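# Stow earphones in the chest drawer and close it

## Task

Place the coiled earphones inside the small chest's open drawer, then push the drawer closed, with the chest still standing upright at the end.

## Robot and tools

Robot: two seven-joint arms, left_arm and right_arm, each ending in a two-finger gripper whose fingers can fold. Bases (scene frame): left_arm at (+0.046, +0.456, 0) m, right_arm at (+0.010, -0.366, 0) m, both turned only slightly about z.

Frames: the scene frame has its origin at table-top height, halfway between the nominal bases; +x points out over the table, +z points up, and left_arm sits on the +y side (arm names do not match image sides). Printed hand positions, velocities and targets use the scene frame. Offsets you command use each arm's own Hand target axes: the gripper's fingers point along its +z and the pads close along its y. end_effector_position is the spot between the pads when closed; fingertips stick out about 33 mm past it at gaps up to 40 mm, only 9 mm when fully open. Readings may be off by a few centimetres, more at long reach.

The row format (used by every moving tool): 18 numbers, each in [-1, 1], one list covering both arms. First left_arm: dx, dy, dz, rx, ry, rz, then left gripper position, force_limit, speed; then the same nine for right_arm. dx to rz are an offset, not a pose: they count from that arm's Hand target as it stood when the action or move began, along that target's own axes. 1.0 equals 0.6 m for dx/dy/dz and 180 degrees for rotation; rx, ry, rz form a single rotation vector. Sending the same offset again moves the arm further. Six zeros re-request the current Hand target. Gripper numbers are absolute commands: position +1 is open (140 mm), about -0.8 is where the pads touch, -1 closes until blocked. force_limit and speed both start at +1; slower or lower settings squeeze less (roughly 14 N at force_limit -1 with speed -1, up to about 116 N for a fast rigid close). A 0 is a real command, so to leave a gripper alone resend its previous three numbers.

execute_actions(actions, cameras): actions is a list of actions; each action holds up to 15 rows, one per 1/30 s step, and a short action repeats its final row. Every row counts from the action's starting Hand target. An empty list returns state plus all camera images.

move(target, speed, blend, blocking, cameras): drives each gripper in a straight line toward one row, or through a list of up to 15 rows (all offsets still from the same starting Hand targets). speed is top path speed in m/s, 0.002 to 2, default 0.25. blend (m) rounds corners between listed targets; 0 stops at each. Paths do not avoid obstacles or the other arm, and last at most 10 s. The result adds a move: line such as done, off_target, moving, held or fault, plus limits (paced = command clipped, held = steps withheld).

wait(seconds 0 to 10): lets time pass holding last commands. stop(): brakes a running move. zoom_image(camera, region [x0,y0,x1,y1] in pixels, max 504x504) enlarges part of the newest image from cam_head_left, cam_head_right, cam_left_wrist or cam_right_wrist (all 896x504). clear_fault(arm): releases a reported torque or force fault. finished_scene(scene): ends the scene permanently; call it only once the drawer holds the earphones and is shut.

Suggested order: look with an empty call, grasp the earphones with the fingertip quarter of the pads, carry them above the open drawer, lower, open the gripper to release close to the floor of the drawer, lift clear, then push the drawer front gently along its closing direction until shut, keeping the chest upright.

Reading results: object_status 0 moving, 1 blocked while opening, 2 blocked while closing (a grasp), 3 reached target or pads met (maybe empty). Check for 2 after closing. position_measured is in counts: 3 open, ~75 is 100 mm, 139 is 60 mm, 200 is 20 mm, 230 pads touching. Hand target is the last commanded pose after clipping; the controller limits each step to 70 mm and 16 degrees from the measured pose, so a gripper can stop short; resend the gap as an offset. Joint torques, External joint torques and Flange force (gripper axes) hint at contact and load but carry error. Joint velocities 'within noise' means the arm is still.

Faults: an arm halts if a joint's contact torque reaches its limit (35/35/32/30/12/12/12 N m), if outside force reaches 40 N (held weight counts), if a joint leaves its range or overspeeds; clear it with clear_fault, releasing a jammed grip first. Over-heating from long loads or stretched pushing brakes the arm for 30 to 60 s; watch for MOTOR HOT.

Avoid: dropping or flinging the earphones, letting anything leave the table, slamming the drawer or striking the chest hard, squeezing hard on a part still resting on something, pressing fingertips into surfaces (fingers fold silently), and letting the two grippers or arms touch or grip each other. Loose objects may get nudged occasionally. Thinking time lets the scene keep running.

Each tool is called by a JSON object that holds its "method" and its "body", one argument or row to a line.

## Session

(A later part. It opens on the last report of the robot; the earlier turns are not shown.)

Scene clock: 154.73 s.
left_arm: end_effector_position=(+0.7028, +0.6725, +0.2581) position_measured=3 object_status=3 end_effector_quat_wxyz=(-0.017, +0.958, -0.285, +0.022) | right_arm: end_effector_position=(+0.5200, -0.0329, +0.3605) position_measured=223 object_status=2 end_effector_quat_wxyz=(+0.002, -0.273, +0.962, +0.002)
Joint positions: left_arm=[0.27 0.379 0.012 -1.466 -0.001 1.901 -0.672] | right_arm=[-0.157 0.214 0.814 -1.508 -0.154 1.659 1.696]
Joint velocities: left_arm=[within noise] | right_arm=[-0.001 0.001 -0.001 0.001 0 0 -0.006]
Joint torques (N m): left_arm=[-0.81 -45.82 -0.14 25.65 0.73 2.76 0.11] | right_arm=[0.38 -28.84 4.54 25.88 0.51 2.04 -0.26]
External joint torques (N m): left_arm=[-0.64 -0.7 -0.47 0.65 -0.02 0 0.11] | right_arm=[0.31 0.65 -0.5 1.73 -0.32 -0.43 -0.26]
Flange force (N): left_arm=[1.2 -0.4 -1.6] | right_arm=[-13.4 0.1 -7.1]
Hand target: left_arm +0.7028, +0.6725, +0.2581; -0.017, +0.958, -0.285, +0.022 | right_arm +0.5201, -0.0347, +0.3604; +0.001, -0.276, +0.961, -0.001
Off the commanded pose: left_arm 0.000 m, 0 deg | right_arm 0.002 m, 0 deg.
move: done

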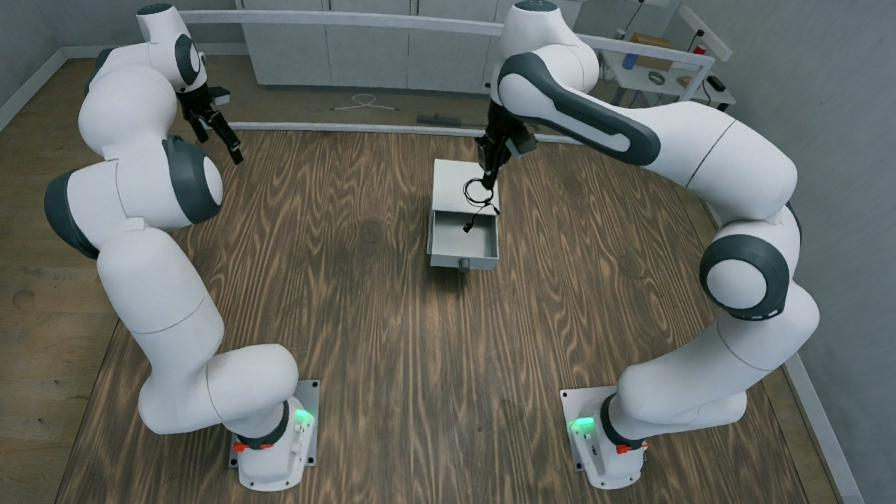

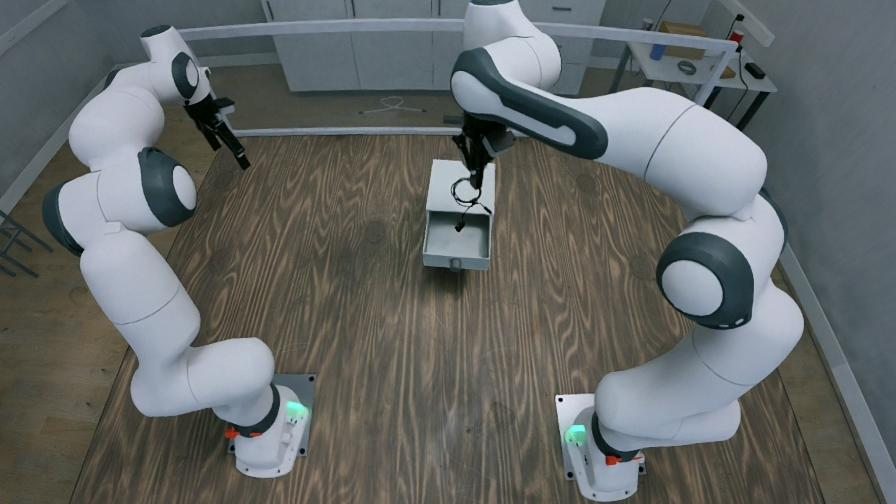

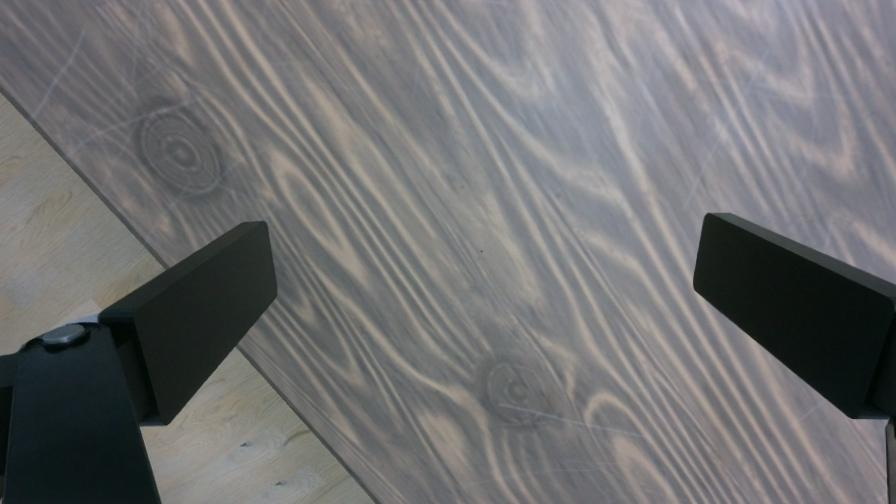

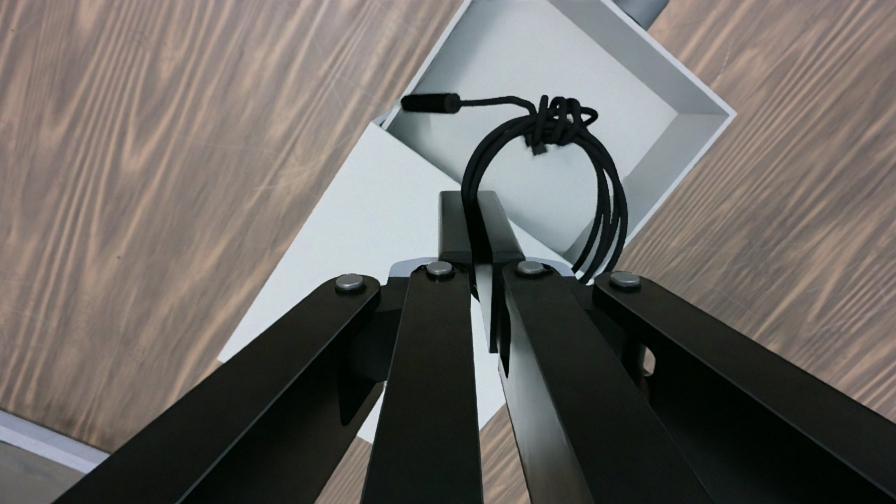

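{"method": "move", "body": {
  "target": [
    [0,0,0,0,0,0,1,1,1,0.0583,0.0467,0.0,0,0,0,-1,-0.5,-1],
    [0,0,0,0,0,0,1,1,1,0.0583,0.0467,0.2,0,0,0,-1,-0.5,-1]
  ],
  "speed": [0.15,0.12],
  "cameras": ["all"]
}}

Scene clock: 171.50 s.
left_arm: end_effector_position=(+0.7028, +0.6725, +0.2581) position_measured=3 object_status=3 end_effector_quat_wxyz=(-0.017, +0.958, -0.285, +0.022) | right_arm: end_effector_position=(+0.4747, -0.0303, +0.2408) position_measured=223 object_status=2 end_effector_quat_wxyz=(-0.002, -0.277, +0.961, +0.000)
Joint positions: left_arm=[0.27 0.379 0.012 -1.466 -0.001 1.901 -0.672] | right_arm=[-0.196 0.094 0.826 -1.931 -0.074 1.991 1.687]
Joint velocities: left_arm=[within noise] | right_arm=[0 0 0 -0.001 -0.002 0.004 0.004]
Joint torques (N m): left_arm=[-0.84 -45.88 -0.15 25.61 0.7 2.75 0.08] | right_arm=[0.64 -23.56 1.87 25.45 0.45 2.48 0.15]
External joint torques (N m): left_arm=[-1 -0.94 -0.74 0.68 -0.06 -0.01 0.08] | right_arm=[0.49 0.81 -0.58 1.01 -0.32 0.03 0.15]
Flange force (N): left_arm=[1.3 0.5 -1.7] | right_arm=[-9.4 1.0 -0.5]
Hand target: left_arm +0.7028, +0.6725, +0.2581; -0.017, +0.958, -0.285, +0.022 | right_arm +0.4758, -0.0296, +0.2403; +0.001, -0.276, +0.961, -0.001
Off the commanded pose: left_arm 0.000 m, 0 deg | right_arm 0.001 m, 0 deg.
move: done

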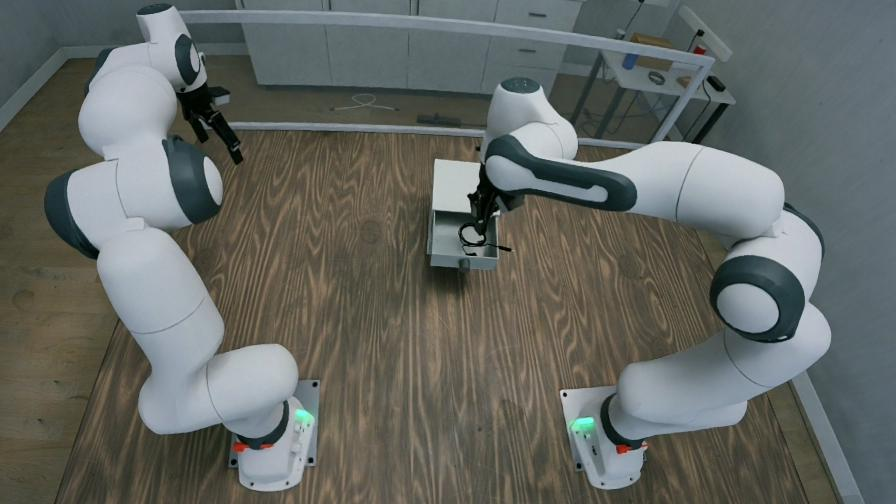

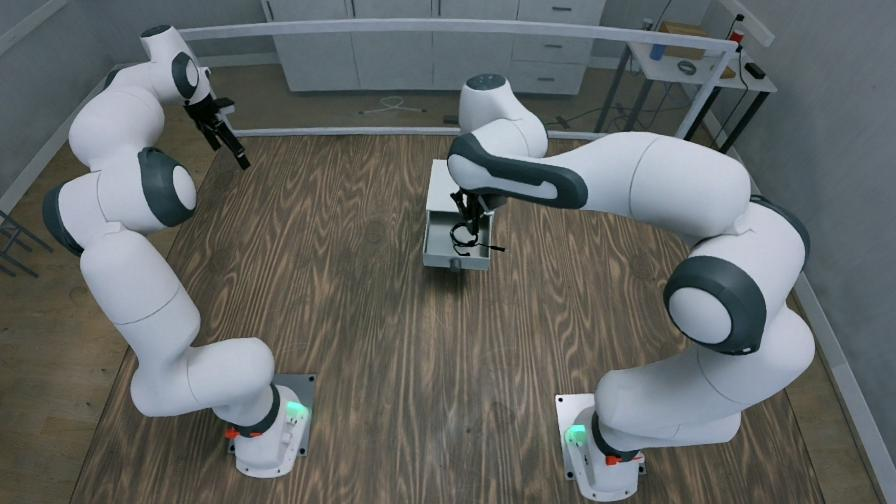

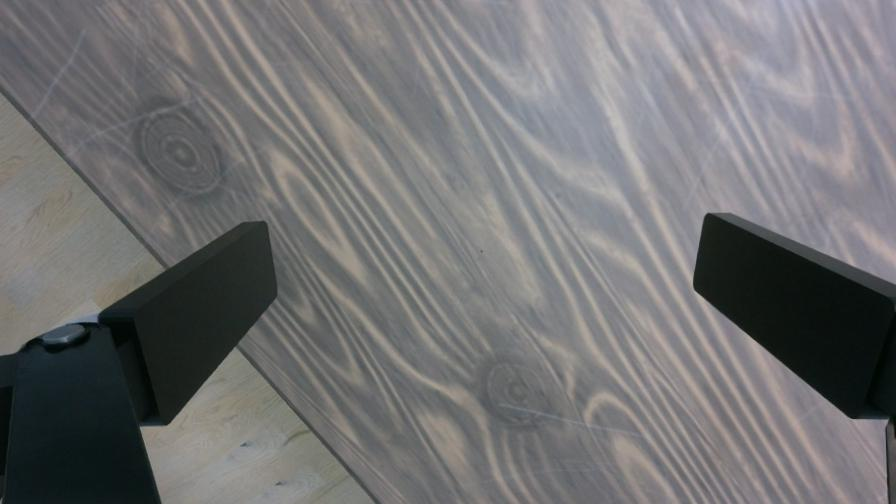

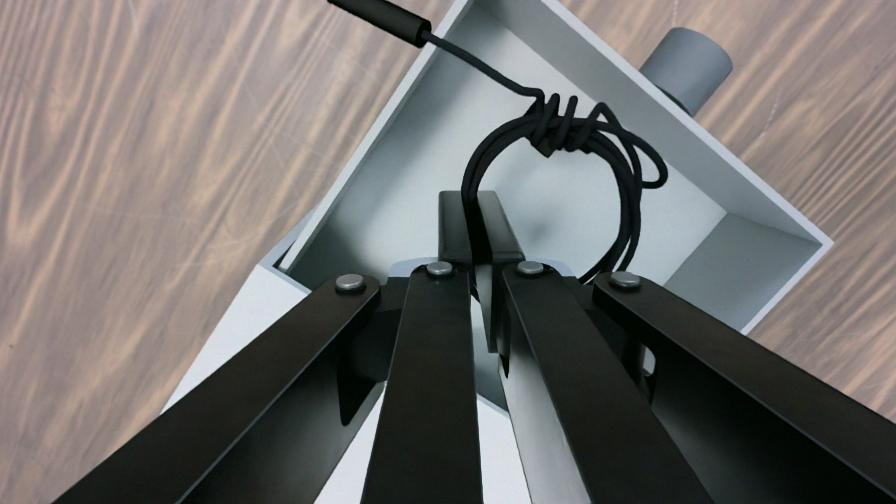

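{"method": "move", "body": {
  "target": [
    [0,0,0,0,0,0,1,1,1,0,0,-0.1333,0,0,0,-1,-0.5,-1],
    [0,0,0,0,0,0,1,1,1,-0.0265,0.0423,-0.1333,0,0,0,-1,-0.5,-1],
    [0,0,0,0,0,0,1,1,1,-0.0265,0.0423,0.03,0,0,0,-1,-0.5,-1]
  ],
  "speed": [0.12,0.1,0.08],
  "cameras": ["cam_right_wrist","cam_head_left","cam_head_right"]
}}

Scene clock: 188.43 s.
left_arm: end_effector_position=(+0.7028, +0.6725, +0.2581) position_measured=3 object_status=3 end_effector_quat_wxyz=(-0.017, +0.958, -0.285, +0.022) | right_arm: end_effector_position=(+0.4744, -0.0001, +0.2228) position_measured=223 object_status=2 end_effector_quat_wxyz=(-0.002, -0.278, +0.961, +0.000)
Joint positions: left_arm=[0.27 0.379 0.012 -1.466 -0.001 1.901 -0.672] | right_arm=[-0.133 0.19 0.829 -1.89 -0.153 2.011 1.78]
Joint velocities: left_arm=[within noise] | right_arm=[-0.001 0.001 -0.001 0 0 0.002 0.006]
Joint torques (N m): left_arm=[-0.79 -45.87 -0.12 25.68 0.72 2.77 0.07] | right_arm=[0.77 -26.68 3.75 25.11 0.43 2.47 0.23]
External joint torques (N m): left_arm=[-0.77 -1.04 -0.58 0.85 -0.04 0.03 0.08] | right_arm=[0.84 0.45 -0.84 1.04 -0.32 0.04 0.23]
Flange force (N): left_arm=[1.3 -0.1 -2.0] | right_arm=[-9.4 2.0 -0.3]
Hand target: left_arm +0.7028, +0.6725, +0.2581; -0.017, +0.958, -0.285, +0.022 | right_arm +0.4758, +0.0003, +0.2223; +0.001, -0.276, +0.961, -0.001
Off the commanded pose: left_arm 0.000 m, 0 deg | right_arm 0.001 m, 0 deg.
move: done
Images, in order (width x height): cam_head_left 896x504, cam_head_right 896x504, cam_right_wrist 896x504.

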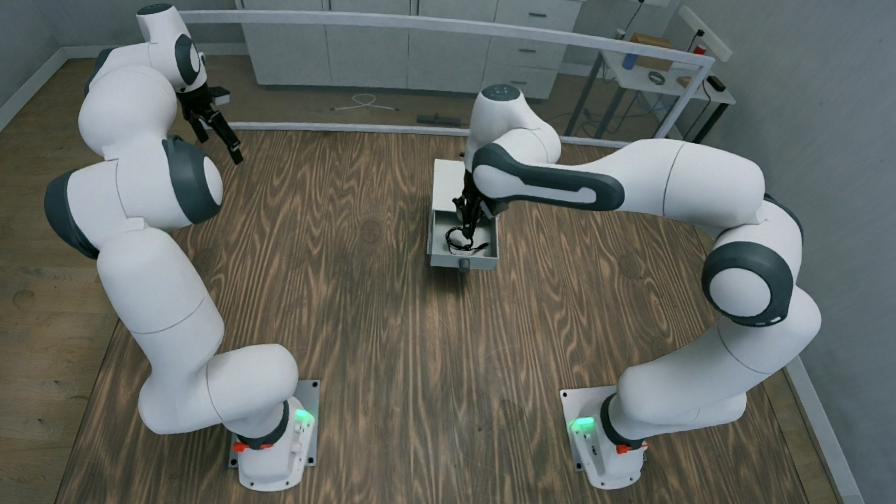

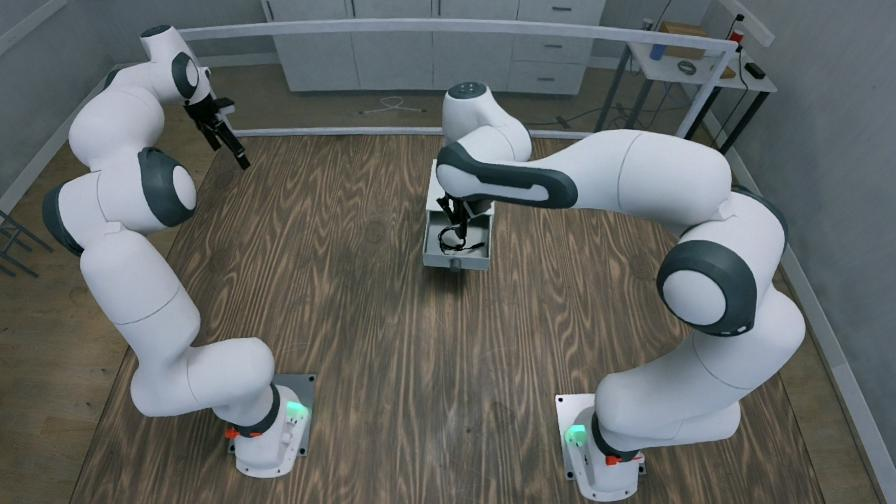

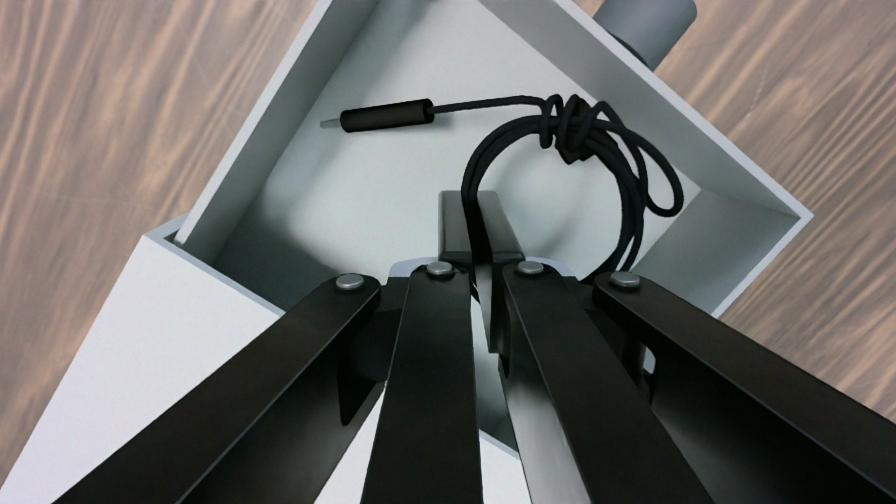

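{"method": "move", "body": {
  "target": [0,0,0,0,0,0,1,1,1,-0.005,-0.023,0.07,0,0,0,-1,-0.5,-1],
  "speed": 0.08,
  "cameras": ["cam_right_wrist","cam_head_left"]
}}

{"method": "zoom_image", "body": {
  "camera": "cam_head_left",
  "region": [410, 150, 530, 290]
}}

Scene clock: 194.13 s.
left_arm: end_effector_position=(+0.7028, +0.6725, +0.2581) position_measured=3 object_status=3 end_effector_quat_wxyz=(-0.017, +0.958, -0.285, +0.022) | right_arm: end_effector_position=(+0.4847, -0.0101, +0.1815) position_measured=223 object_status=2 end_effector_quat_wxyz=(-0.001, -0.277, +0.961, +0.000)
Joint positions: left_arm=[0.27 0.379 0.012 -1.466 -0.001 1.901 -0.672] | right_arm=[-0.13 0.243 0.804 -1.943 -0.202 2.102 1.79]
Joint velocities: left_arm=[within noise] | right_arm=[0.001 0.001 0 -0.002 -0.001 0.003 0.002]
Joint torques (N m): left_arm=[-0.83 -45.85 -0.17 25.64 0.72 2.75 0.12] | right_arm=[0.77 -27.75 4.7 24.08 0.38 2.56 0.28]
External joint torques (N m): left_arm=[-0.89 -0.49 -0.69 0.51 -0.05 -0.04 0.12] | right_arm=[0.75 1.18 -1.12 0.61 -0.35 0.12 0.28]
Flange force (N): left_arm=[1.5 -0.2 -1.3] | right_arm=[-10.4 1.9 2.5]
Hand target: left_arm +0.7028, +0.6725, +0.2581; -0.017, +0.958, -0.285, +0.022 | right_arm +0.4857, -0.0098, +0.1803; +0.001, -0.276, +0.961, -0.001
Off the commanded pose: left_arm 0.000 m, 0 deg | right_arm 0.002 m, 0 deg.
move: done
Images, in order (width x height): cam_head_left 896x504, cam_right_wrist 896x504.

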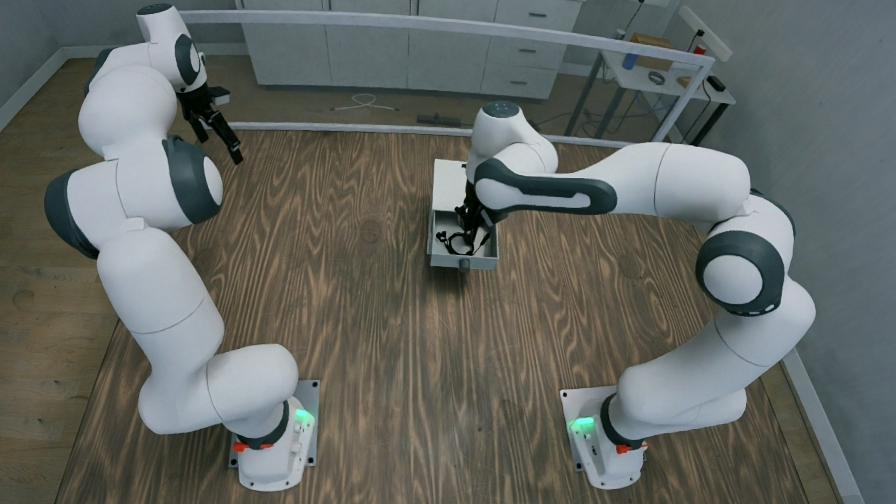

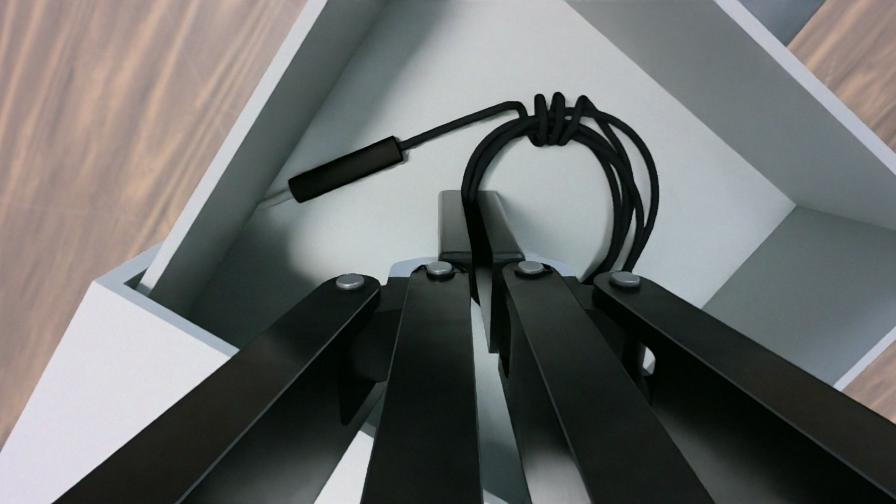

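Scaled by 3.600 from the camera's 896x504 image, which has a finer 1280x720 frame.

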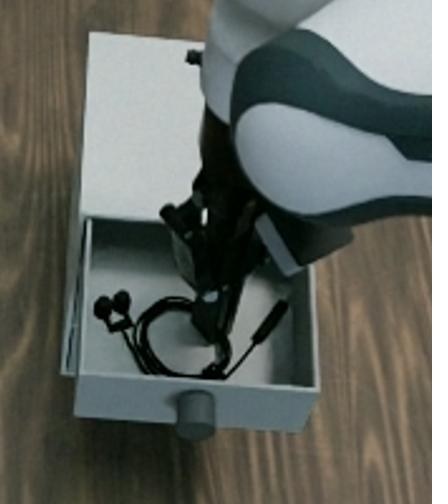

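{"method": "execute_actions", "body": {
  "actions": [
    [[0,0,0,0,0,0,1,1,1,0,0,0.0133,0,0,0,-1,-0.5,-1]],
    [[0,0,0,0,0,0,1,1,1,0,0,0.012,0,0,0,-1,-0.5,-1]]
  ],
  "cameras": ["cam_right_wrist"]
}}

Scene clock: 198.77 s.
left_arm: end_effector_position=(+0.7028, +0.6725, +0.2581) position_measured=3 object_status=3 end_effector_quat_wxyz=(-0.017, +0.958, -0.285, +0.022) | right_arm: end_effector_position=(+0.4853, -0.0091, +0.1814) position_measured=223 object_status=2 end_effector_quat_wxyz=(+0.003, -0.278, +0.960, -0.004)
Joint positions: left_arm=[0.27 0.379 0.012 -1.466 -0.001 1.901 -0.672] | right_arm=[-0.126 0.242 0.803 -1.945 -0.213 2.107 1.798]
Joint torques (N m): left_arm=[-0.8 -45.84 -0.16 25.58 0.72 2.76 0.07] | right_arm=[0.51 -27.78 5.08 24.08 0.78 2.17 0.06]
External joint torques (N m): left_arm=[-0.78 -0.6 -0.62 0.49 -0.04 -0.02 0.07] | right_arm=[0.29 1.13 -0.88 0.62 0.05 -0.29 0.06]
External joint torques at the end of the 1st action: left_arm=[-0.76 -0.61 -0.58 0.58 -0.04 -0.01 0.09] | right_arm=[0.3 7.69 -2.71 -3.92 -0.79 1.89 0.31]
External joint torques when the fault began: right_arm=[-0.41 12.87 -4.07 -6.29 -0.88 2.22 0.14]
Flange force (N): left_arm=[1.1 0.2 -1.2] | right_arm=[-8.4 0.9 0.7]
Flange force at the end of the 1st action (N): left_arm=[1.4 -0.2 -1.4] | right_arm=[-15.5 1.9 21.9]
Flange force when the fault began (N): right_arm=[-24.6 1.5 32.9]
Hand target: left_arm +0.7028, +0.6725, +0.2581; -0.017, +0.958, -0.285, +0.022 | right_arm +0.4853, -0.0091, +0.1814; +0.003, -0.278, +0.960, -0.004 (not the last commanded pose)
Tool commands: left_gripper/position=+1.0 left_gripper/force_limit=+1.0 left_gripper/speed=+1.0 right_gripper/position=-1.0 right_gripper/force_limit=-0.498039 right_gripper/speed=-1.0
Off the commanded pose: left_arm 0.000 m, 0 deg | right_arm 0.016 m, 1 deg.
FORCE FAULT: contact force on the right arm reached its limit, and that arm stopped. The contact can be on any part of that arm, not only on its tool. That arm is still stopped at the end of this call. While its stop runs, that arm takes no new command, but execute_actions still moves its gripper.
CLEAR FAULT: the right arm stays stopped (Reflex) until you call clear_fault(arm="right_arm").
Step readings (end_effector_position of left_arm | right_arm; steps 1 to 15: 1st action; 16 to 30: 2nd action):
0: (+0.7028, +0.6725, +0.2581) | (+0.4848, -0.0100, +0.1815)
1: (+0.7028, +0.6725, +0.2581) | (+0.4850, -0.0100, +0.1813)
2: (+0.7028, +0.6725, +0.2581) | (+0.4851, -0.0099, +0.1806)
4: (+0.7028, +0.6725, +0.2581) | (+0.4851, -0.0098, +0.1806)
8: (+0.7028, +0.6725, +0.2581) | (+0.4851, -0.0097, +0.1806)
15: (+0.7028, +0.6725, +0.2581) | (+0.4851, -0.0097, +0.1806)
16: (+0.7028, +0.6725, +0.2581) | (+0.4851, -0.0097, +0.1805)
17: (+0.7028, +0.6725, +0.2581) | (+0.4852, -0.0095, +0.1802)
19: (+0.7028, +0.6725, +0.2581) | (+0.4854, -0.0092, +0.1817)
23: (+0.7028, +0.6725, +0.2581) | (+0.4853, -0.0091, +0.1814)
30: (+0.7028, +0.6725, +0.2581) | (+0.4853, -0.0091, +0.1814)
Images, in order (width x height): cam_right_wrist 896x504.

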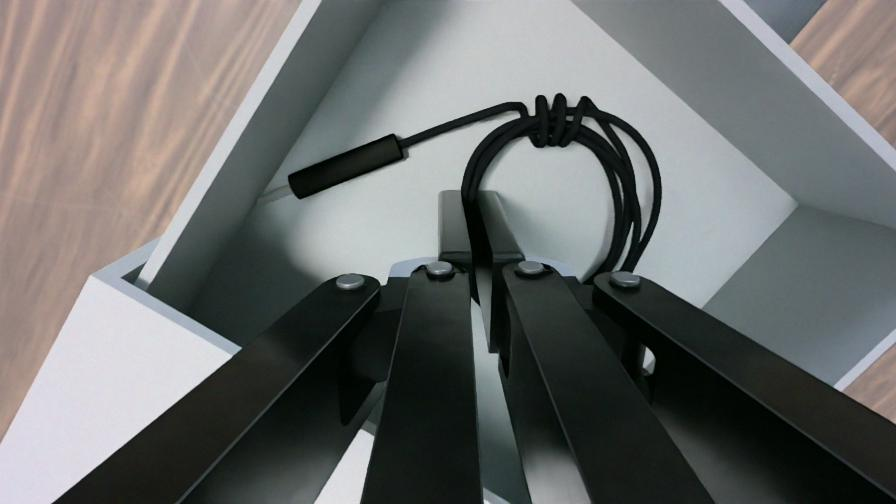

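{"method": "clear_fault", "body": {
  "arm": "right_arm"
}}

{"method": "execute_actions", "body": {
  "actions": [
    [[0,0,0,0,0,0,1,1,1,0,0,-0.007,0,0,0,-1,-0.5,-1]],
    [[0,0,0,0,0,0,1,1,1,0,0,0,0,0,0,-0.5,-1,-1]],
    [[0,0,0,0,0,0,1,1,1,0,0,0,0,0,0,-0.5,-1,-1]]
  ],
  "cameras": ["cam_right_wrist","cam_head_left"]
}}

{"method": "zoom_image", "body": {
  "camera": "cam_head_left",
  "region": [410, 150, 530, 290]
}}

Scene clock: 205.63 s.
left_arm: end_effector_position=(+0.7028, +0.6725, +0.2581) position_measured=3 object_status=3 end_effector_quat_wxyz=(-0.017, +0.958, -0.285, +0.022) | right_arm: end_effector_position=(+0.4853, -0.0091, +0.1814) position_measured=223 object_status=2 end_effector_quat_wxyz=(+0.003, -0.278, +0.960, -0.004)
Joint positions: left_arm=[0.27 0.379 0.012 -1.466 -0.001 1.901 -0.672] | right_arm=[-0.126 0.242 0.803 -1.945 -0.213 2.107 1.798]
Joint torques (N m): left_arm=[-0.82 -45.79 -0.15 25.61 0.72 2.76 0.05] | right_arm=[0.51 -27.77 5.02 24.08 0.76 2.14 0]
External joint torques (N m): left_arm=[-0.89 -0.89 -0.68 0.73 -0.05 0.01 0.05] | right_arm=[0.46 1.19 -0.79 0.61 0.05 -0.31 0.01]
Flange force (N): left_arm=[1.4 0.2 -1.7] | right_arm=[-8.7 1.1 0.7]
Hand target: left_arm +0.7028, +0.6725, +0.2581; -0.017, +0.958, -0.285, +0.022 | right_arm +0.4853, -0.0091, +0.1814; +0.003, -0.278, +0.960, -0.004 (not the last commanded pose)
Tool commands: left_gripper/position=+1.0 left_gripper/force_limit=+1.0 left_gripper/speed=+1.0 right_gripper/position=-1.0 right_gripper/force_limit=-0.498039 right_gripper/speed=-1.0
Off the commanded pose: left_arm 0.000 m, 0 deg | right_arm 0.016 m, 1 deg.
FORCE FAULT, CONTINUED: the right arm's stop, for the force fault that an earlier result reported, is over. The call counts as one of the actions that you can send in this scene. That arm's target is now where it stood when the stop ended, not its last command. That arm accepts commands again.
CLEAR FAULT: your call cleared the right arm's force fault. If the contact force or a joint's load stays at its limit, that arm stops again.

Scene clock: 207.33 s.
left_arm: end_effector_position=(+0.7028, +0.6725, +0.2581) position_measured=3 object_status=3 end_effector_quat_wxyz=(-0.017, +0.958, -0.285, +0.022) | right_arm: end_effector_position=(+0.4862, -0.0089, +0.1849) position_measured=192 object_status=3 end_effector_quat_wxyz=(+0.005, -0.278, +0.961, -0.005)
Joint positions: left_arm=[0.27 0.379 0.012 -1.466 -0.001 1.901 -0.672] | right_arm=[-0.126 0.237 0.804 -1.941 -0.212 2.103 1.798]
Joint torques (N m): left_arm=[-0.79 -45.72 -0.16 25.61 0.74 2.79 0.07] | right_arm=[0.06 -29.08 5.48 25.06 1.03 2.03 -0.11]
External joint torques (N m): left_arm=[-0.72 -0.51 -0.58 0.56 -0.03 0.01 0.07] | right_arm=[0.09 -0.36 -0.16 1.54 0.31 -0.42 -0.11]
External joint torques at the end of the 1st action: left_arm=[-0.9 -0.66 -0.62 0.66 -0.03 0.01 0.12] | right_arm=[0.12 -0.23 -0.19 1.52 0.3 -0.39 -0.17]
External joint torques at the end of the 2nd action: left_arm=[-0.91 -0.8 -0.68 0.67 -0.04 0.02 0.12] | right_arm=[0.07 -0.36 -0.27 1.67 0.3 -0.45 -0.11]
Flange force (N): left_arm=[1.5 -0.4 -1.2] | right_arm=[-4.8 0.1 -3.7]
Flange force at the end of the 1st action (N): left_arm=[1.6 -0.3 -1.5] | right_arm=[-5.2 0.1 -3.4]
Flange force at the end of the 2nd action (N): left_arm=[1.3 0.1 -1.6] | right_arm=[-5.5 0.1 -3.9]
Hand target: left_arm +0.7028, +0.6725, +0.2581; -0.017, +0.958, -0.285, +0.022 | right_arm +0.4852, -0.0091, +0.1856; +0.003, -0.278, +0.960, -0.004
Off the commanded pose: left_arm 0.000 m, 0 deg | right_arm 0.001 m, 0 deg.
Step readings (end_effector_position of left_arm | right_arm; steps 1 to 15: 1st action; 16 to 30: 2nd action; 31 to 45: 3rd action):
0: (+0.7028, +0.6725, +0.2581) | (+0.4853, -0.0091, +0.1814)
1: (+0.7028, +0.6725, +0.2581) | (+0.4853, -0.0091, +0.1815)
2: (+0.7028, +0.6725, +0.2581) | (+0.4854, -0.0092, +0.1820)
4: (+0.7028, +0.6725, +0.2581) | (+0.4861, -0.0089, +0.1836)
8: (+0.7028, +0.6725, +0.2581) | (+0.4865, -0.0086, +0.1850)
15: (+0.7028, +0.6725, +0.2581) | (+0.4863, -0.0088, +0.1849)
16: (+0.7028, +0.6725, +0.2581) | (+0.4862, -0.0088, +0.1849)
17: (+0.7028, +0.6725, +0.2581) | (+0.4862, -0.0088, +0.1849)
19: (+0.7028, +0.6725, +0.2581) | (+0.4862, -0.0089, +0.1849)
23: (+0.7028, +0.6725, +0.2581) | (+0.4862, -0.0089, +0.1849)
30: (+0.7028, +0.6725, +0.2581) | (+0.4862, -0.0089, +0.1849)
31: (+0.7028, +0.6725, +0.2581) | (+0.4862, -0.0089, +0.1849)
32: (+0.7028, +0.6725, +0.2581) | (+0.4862, -0.0089, +0.1849)
34: (+0.7028, +0.6725, +0.2581) | (+0.4862, -0.0089, +0.1849)
38: (+0.7028, +0.6725, +0.2581) | (+0.4862, -0.0089, +0.1849)
45: (+0.7028, +0.6725, +0.2581) | (+0.4862, -0.0089, +0.1849)
Images, in order (width x height): cam_head_left 896x504, cam_right_wrist 896x504.

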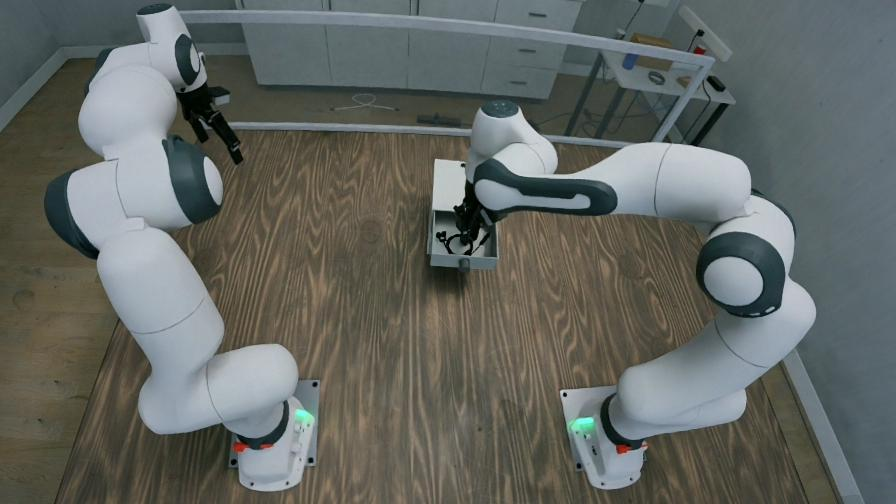

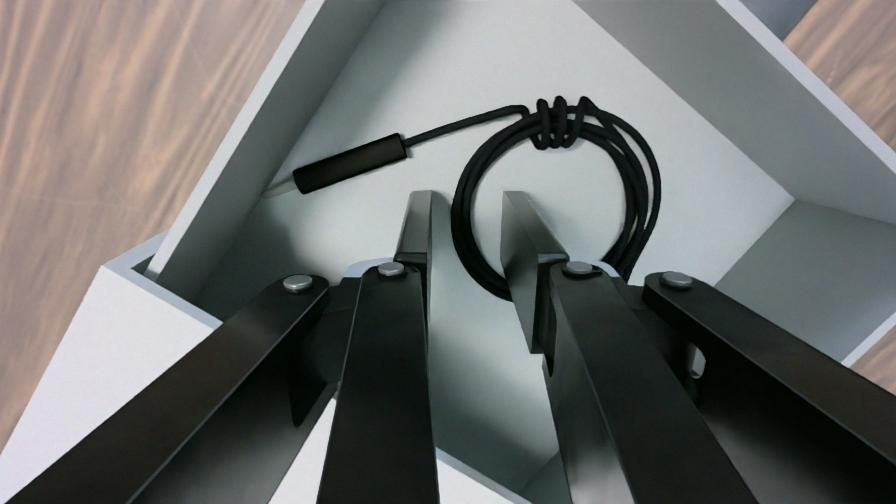

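Scaled by 3.600 from the camera's 896x504 image, which has a finer 1280x720 frame.

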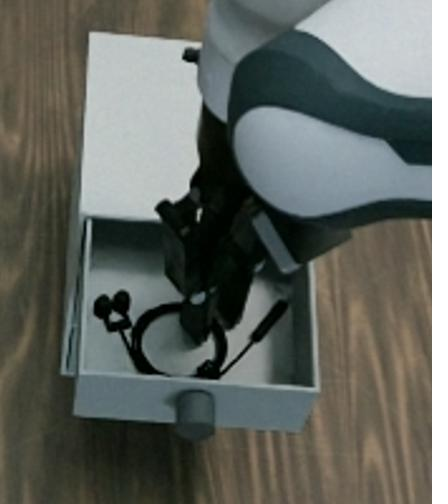

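{"method": "move", "body": {
  "target": [
    [0,0,0,0,0,0,1,1,1,0,0,-0.08,0,0,0,-0.5,-1,-1],
    [0,0,0,0,0,0,1,1,1,0,0,-0.3575,0,0,0.05,-0.5,-1,-1],
    [0,0,0,0,0,0,1,1,1,0.2178,0.138,-0.3575,0,0,0.178,-0.85,-1,0]
  ],
  "speed": [0.06,0.2,0.2],
  "blend": [0.005,0.03,0],
  "cameras": ["all"]
}}

{"method": "zoom_image", "body": {
  "camera": "cam_head_left",
  "region": [410, 150, 530, 290]
}}

Scene clock: 231.53 s.
left_arm: end_effector_position=(+0.7028, +0.6725, +0.2581) position_measured=3 object_status=3 end_effector_quat_wxyz=(-0.017, +0.958, -0.285, +0.022) | right_arm: end_effector_position=(+0.3304, -0.0077, +0.3995) position_measured=233 object_status=3 end_effector_quat_wxyz=(+0.006, -0.006, +1.000, -0.003)
Joint positions: left_arm=[0.27 0.379 0.012 -1.466 -0.001 1.901 -0.672] | right_arm=[-0.138 -0.378 0.788 -1.872 0.252 1.605 2.186]
Joint torques (N m): left_arm=[-0.76 -45.79 -0.15 25.55 0.74 2.77 0.06] | right_arm=[0.29 -8.73 -8.83 24.14 0.99 2.19 0.22]
External joint torques (N m): left_arm=[-0.79 -0.66 -0.63 0.54 -0.03 0.01 0.07] | right_arm=[0.25 -0.25 -0.1 0.73 0.14 -0.29 0.22]
Flange force (N): left_arm=[1.2 0.2 -1.3] | right_arm=[0.0 1.0 -2.7]
Hand target: left_arm +0.7028, +0.6725, +0.2581; -0.017, +0.958, -0.285, +0.022 | right_arm +0.3288, -0.0078, +0.3989; +0.004, -0.003, +1.000, -0.003
Off the commanded pose: left_arm 0.000 m, 0 deg | right_arm 0.002 m, 0 deg.
move: done

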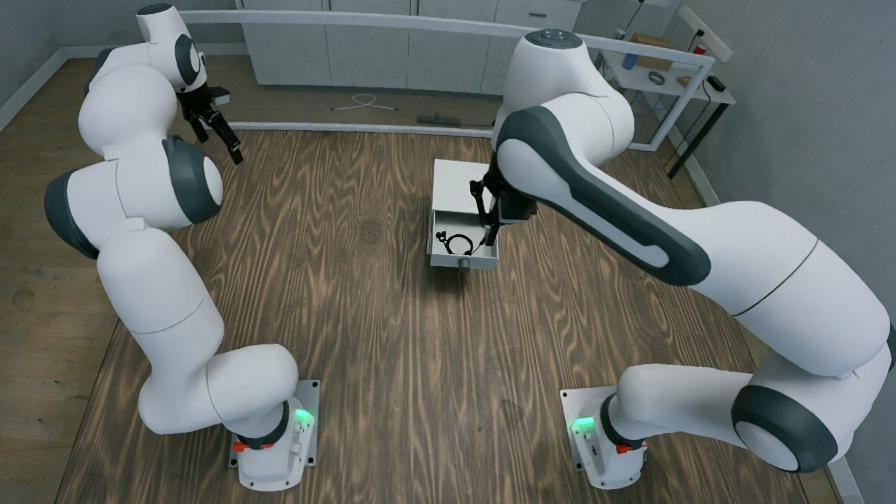

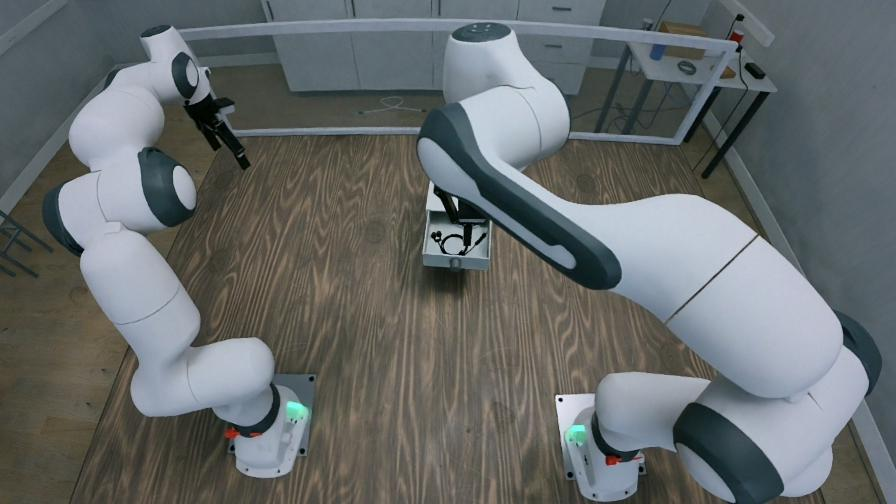

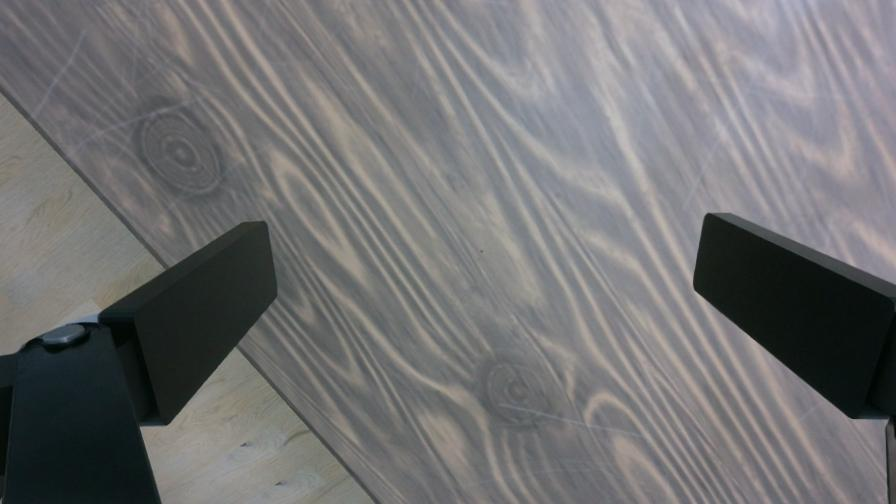

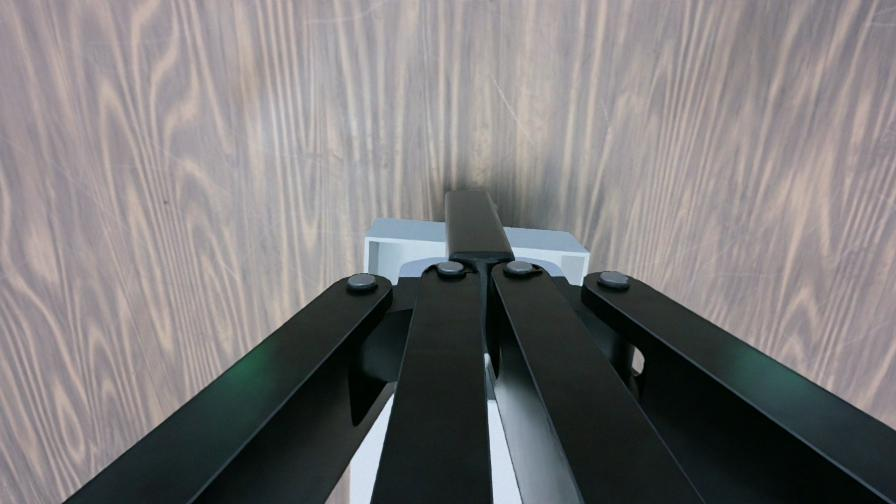

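Scaled by 3.600 from the camera's 896x504 image, which has a finer 1280x720 frame.

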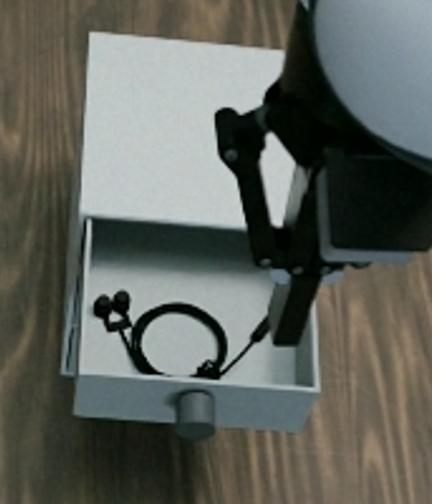

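{"method": "move", "body": {
  "target": [
    [0,0,0,0,0,0,1,1,1,0.0667,0.02,0.1,0,0,0,-0.85,-1,0],
    [0,0,0,0,0,0,1,1,1,0.0667,0.02,0.3483,0,0,0,-0.85,-1,0]
  ],
  "speed": 0.2,
  "blend": [0.02,0],
  "cameras": ["all"]
}}

{"method": "zoom_image", "body": {
  "camera": "cam_head_left",
  "region": [410, 150, 530, 290]
}}

{"method": "zoom_image", "body": {
  "camera": "cam_head_right",
  "region": [410, 150, 530, 290]
}}

Scene clock: 240.93 s.
left_arm: end_effector_position=(+0.7028, +0.6725, +0.2581) position_measured=3 object_status=3 end_effector_quat_wxyz=(-0.017, +0.958, -0.285, +0.022) | right_arm: end_effector_position=(+0.2891, +0.0017, +0.1895) position_measured=233 object_status=3 end_effector_quat_wxyz=(+0.003, -0.006, +1.000, -0.005)
Joint positions: left_arm=[0.27 0.379 0.012 -1.466 -0.001 1.901 -0.672] | right_arm=[-0.129 -0.398 0.985 -2.379 0.375 2.115 2.195]
Joint velocities: left_arm=[within noise] | right_arm=[-0.002 0.001 0 0 -0.001 0.004 0]
Joint torques (N m): left_arm=[-0.74 -45.8 -0.13 25.64 0.72 2.78 0.09] | right_arm=[-0.31 -5.58 -9.2 23.65 0.73 2.52 0.27]
External joint torques (N m): left_arm=[-0.81 -0.67 -0.65 0.64 -0.04 0.01 0.09] | right_arm=[-0.31 0.34 0.42 1.07 -0.02 0.06 0.27]
Flange force (N): left_arm=[1.5 -0.2 -1.5] | right_arm=[-4.1 5.9 0.1]
Hand target: left_arm +0.7028, +0.6725, +0.2581; -0.017, +0.958, -0.285, +0.022 | right_arm +0.2904, +0.0028, +0.1896; +0.004, -0.003, +1.000, -0.003
Off the commanded pose: left_arm 0.000 m, 0 deg | right_arm 0.002 m, 0 deg.
move: done

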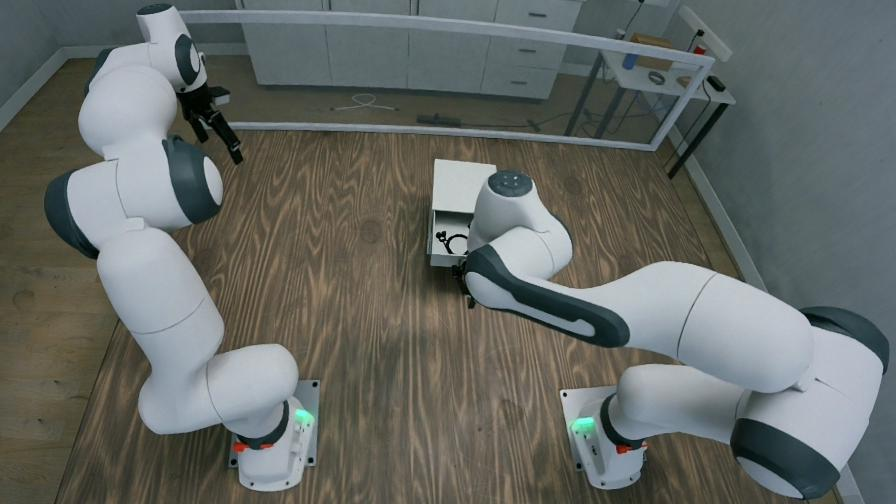

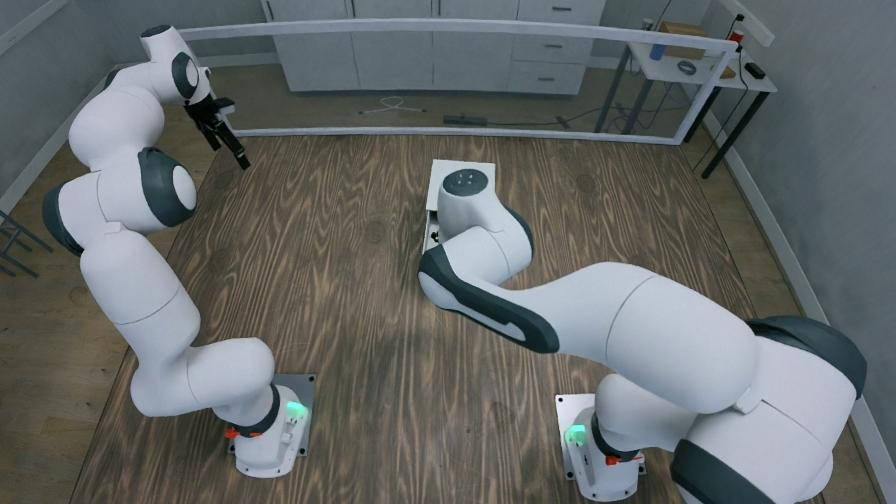

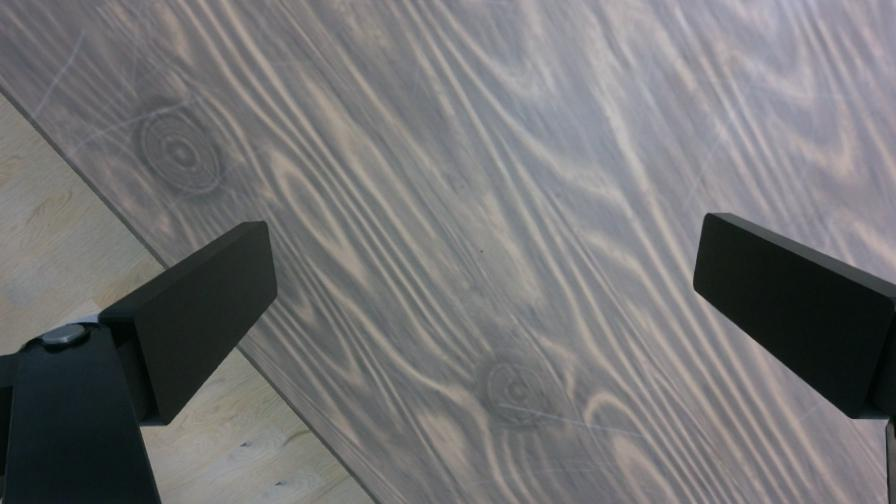

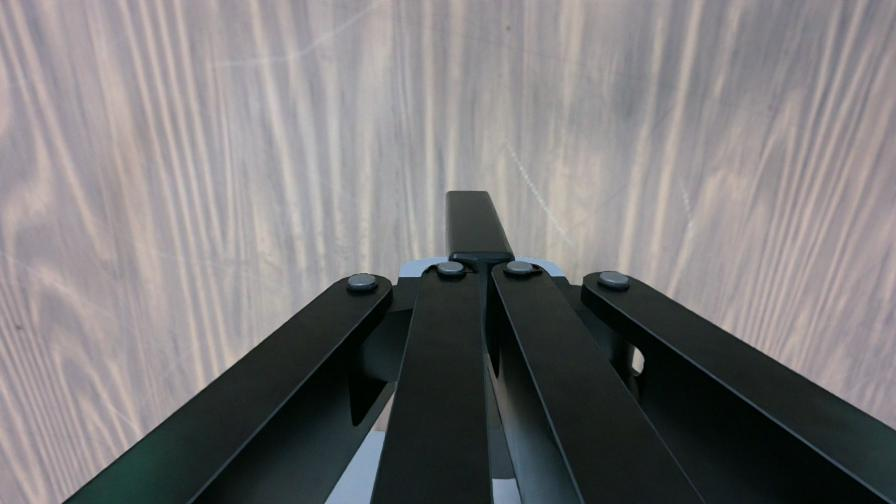

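Scaled by 3.600 from the camera's 896x504 image, which has a finer 1280x720 frame.

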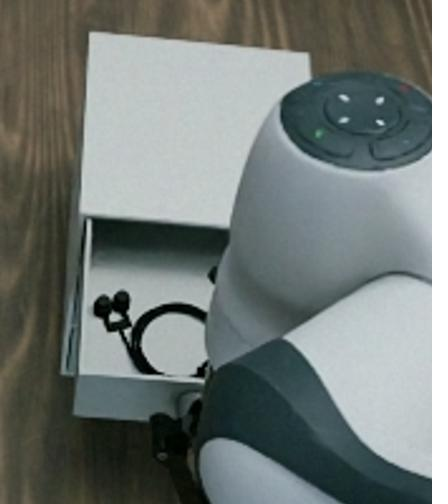

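Scaled by 3.600 from the camera's 896x504 image, which has a finer 1280x720 frame.

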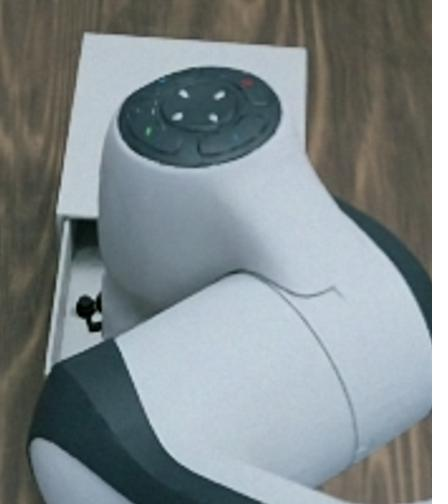

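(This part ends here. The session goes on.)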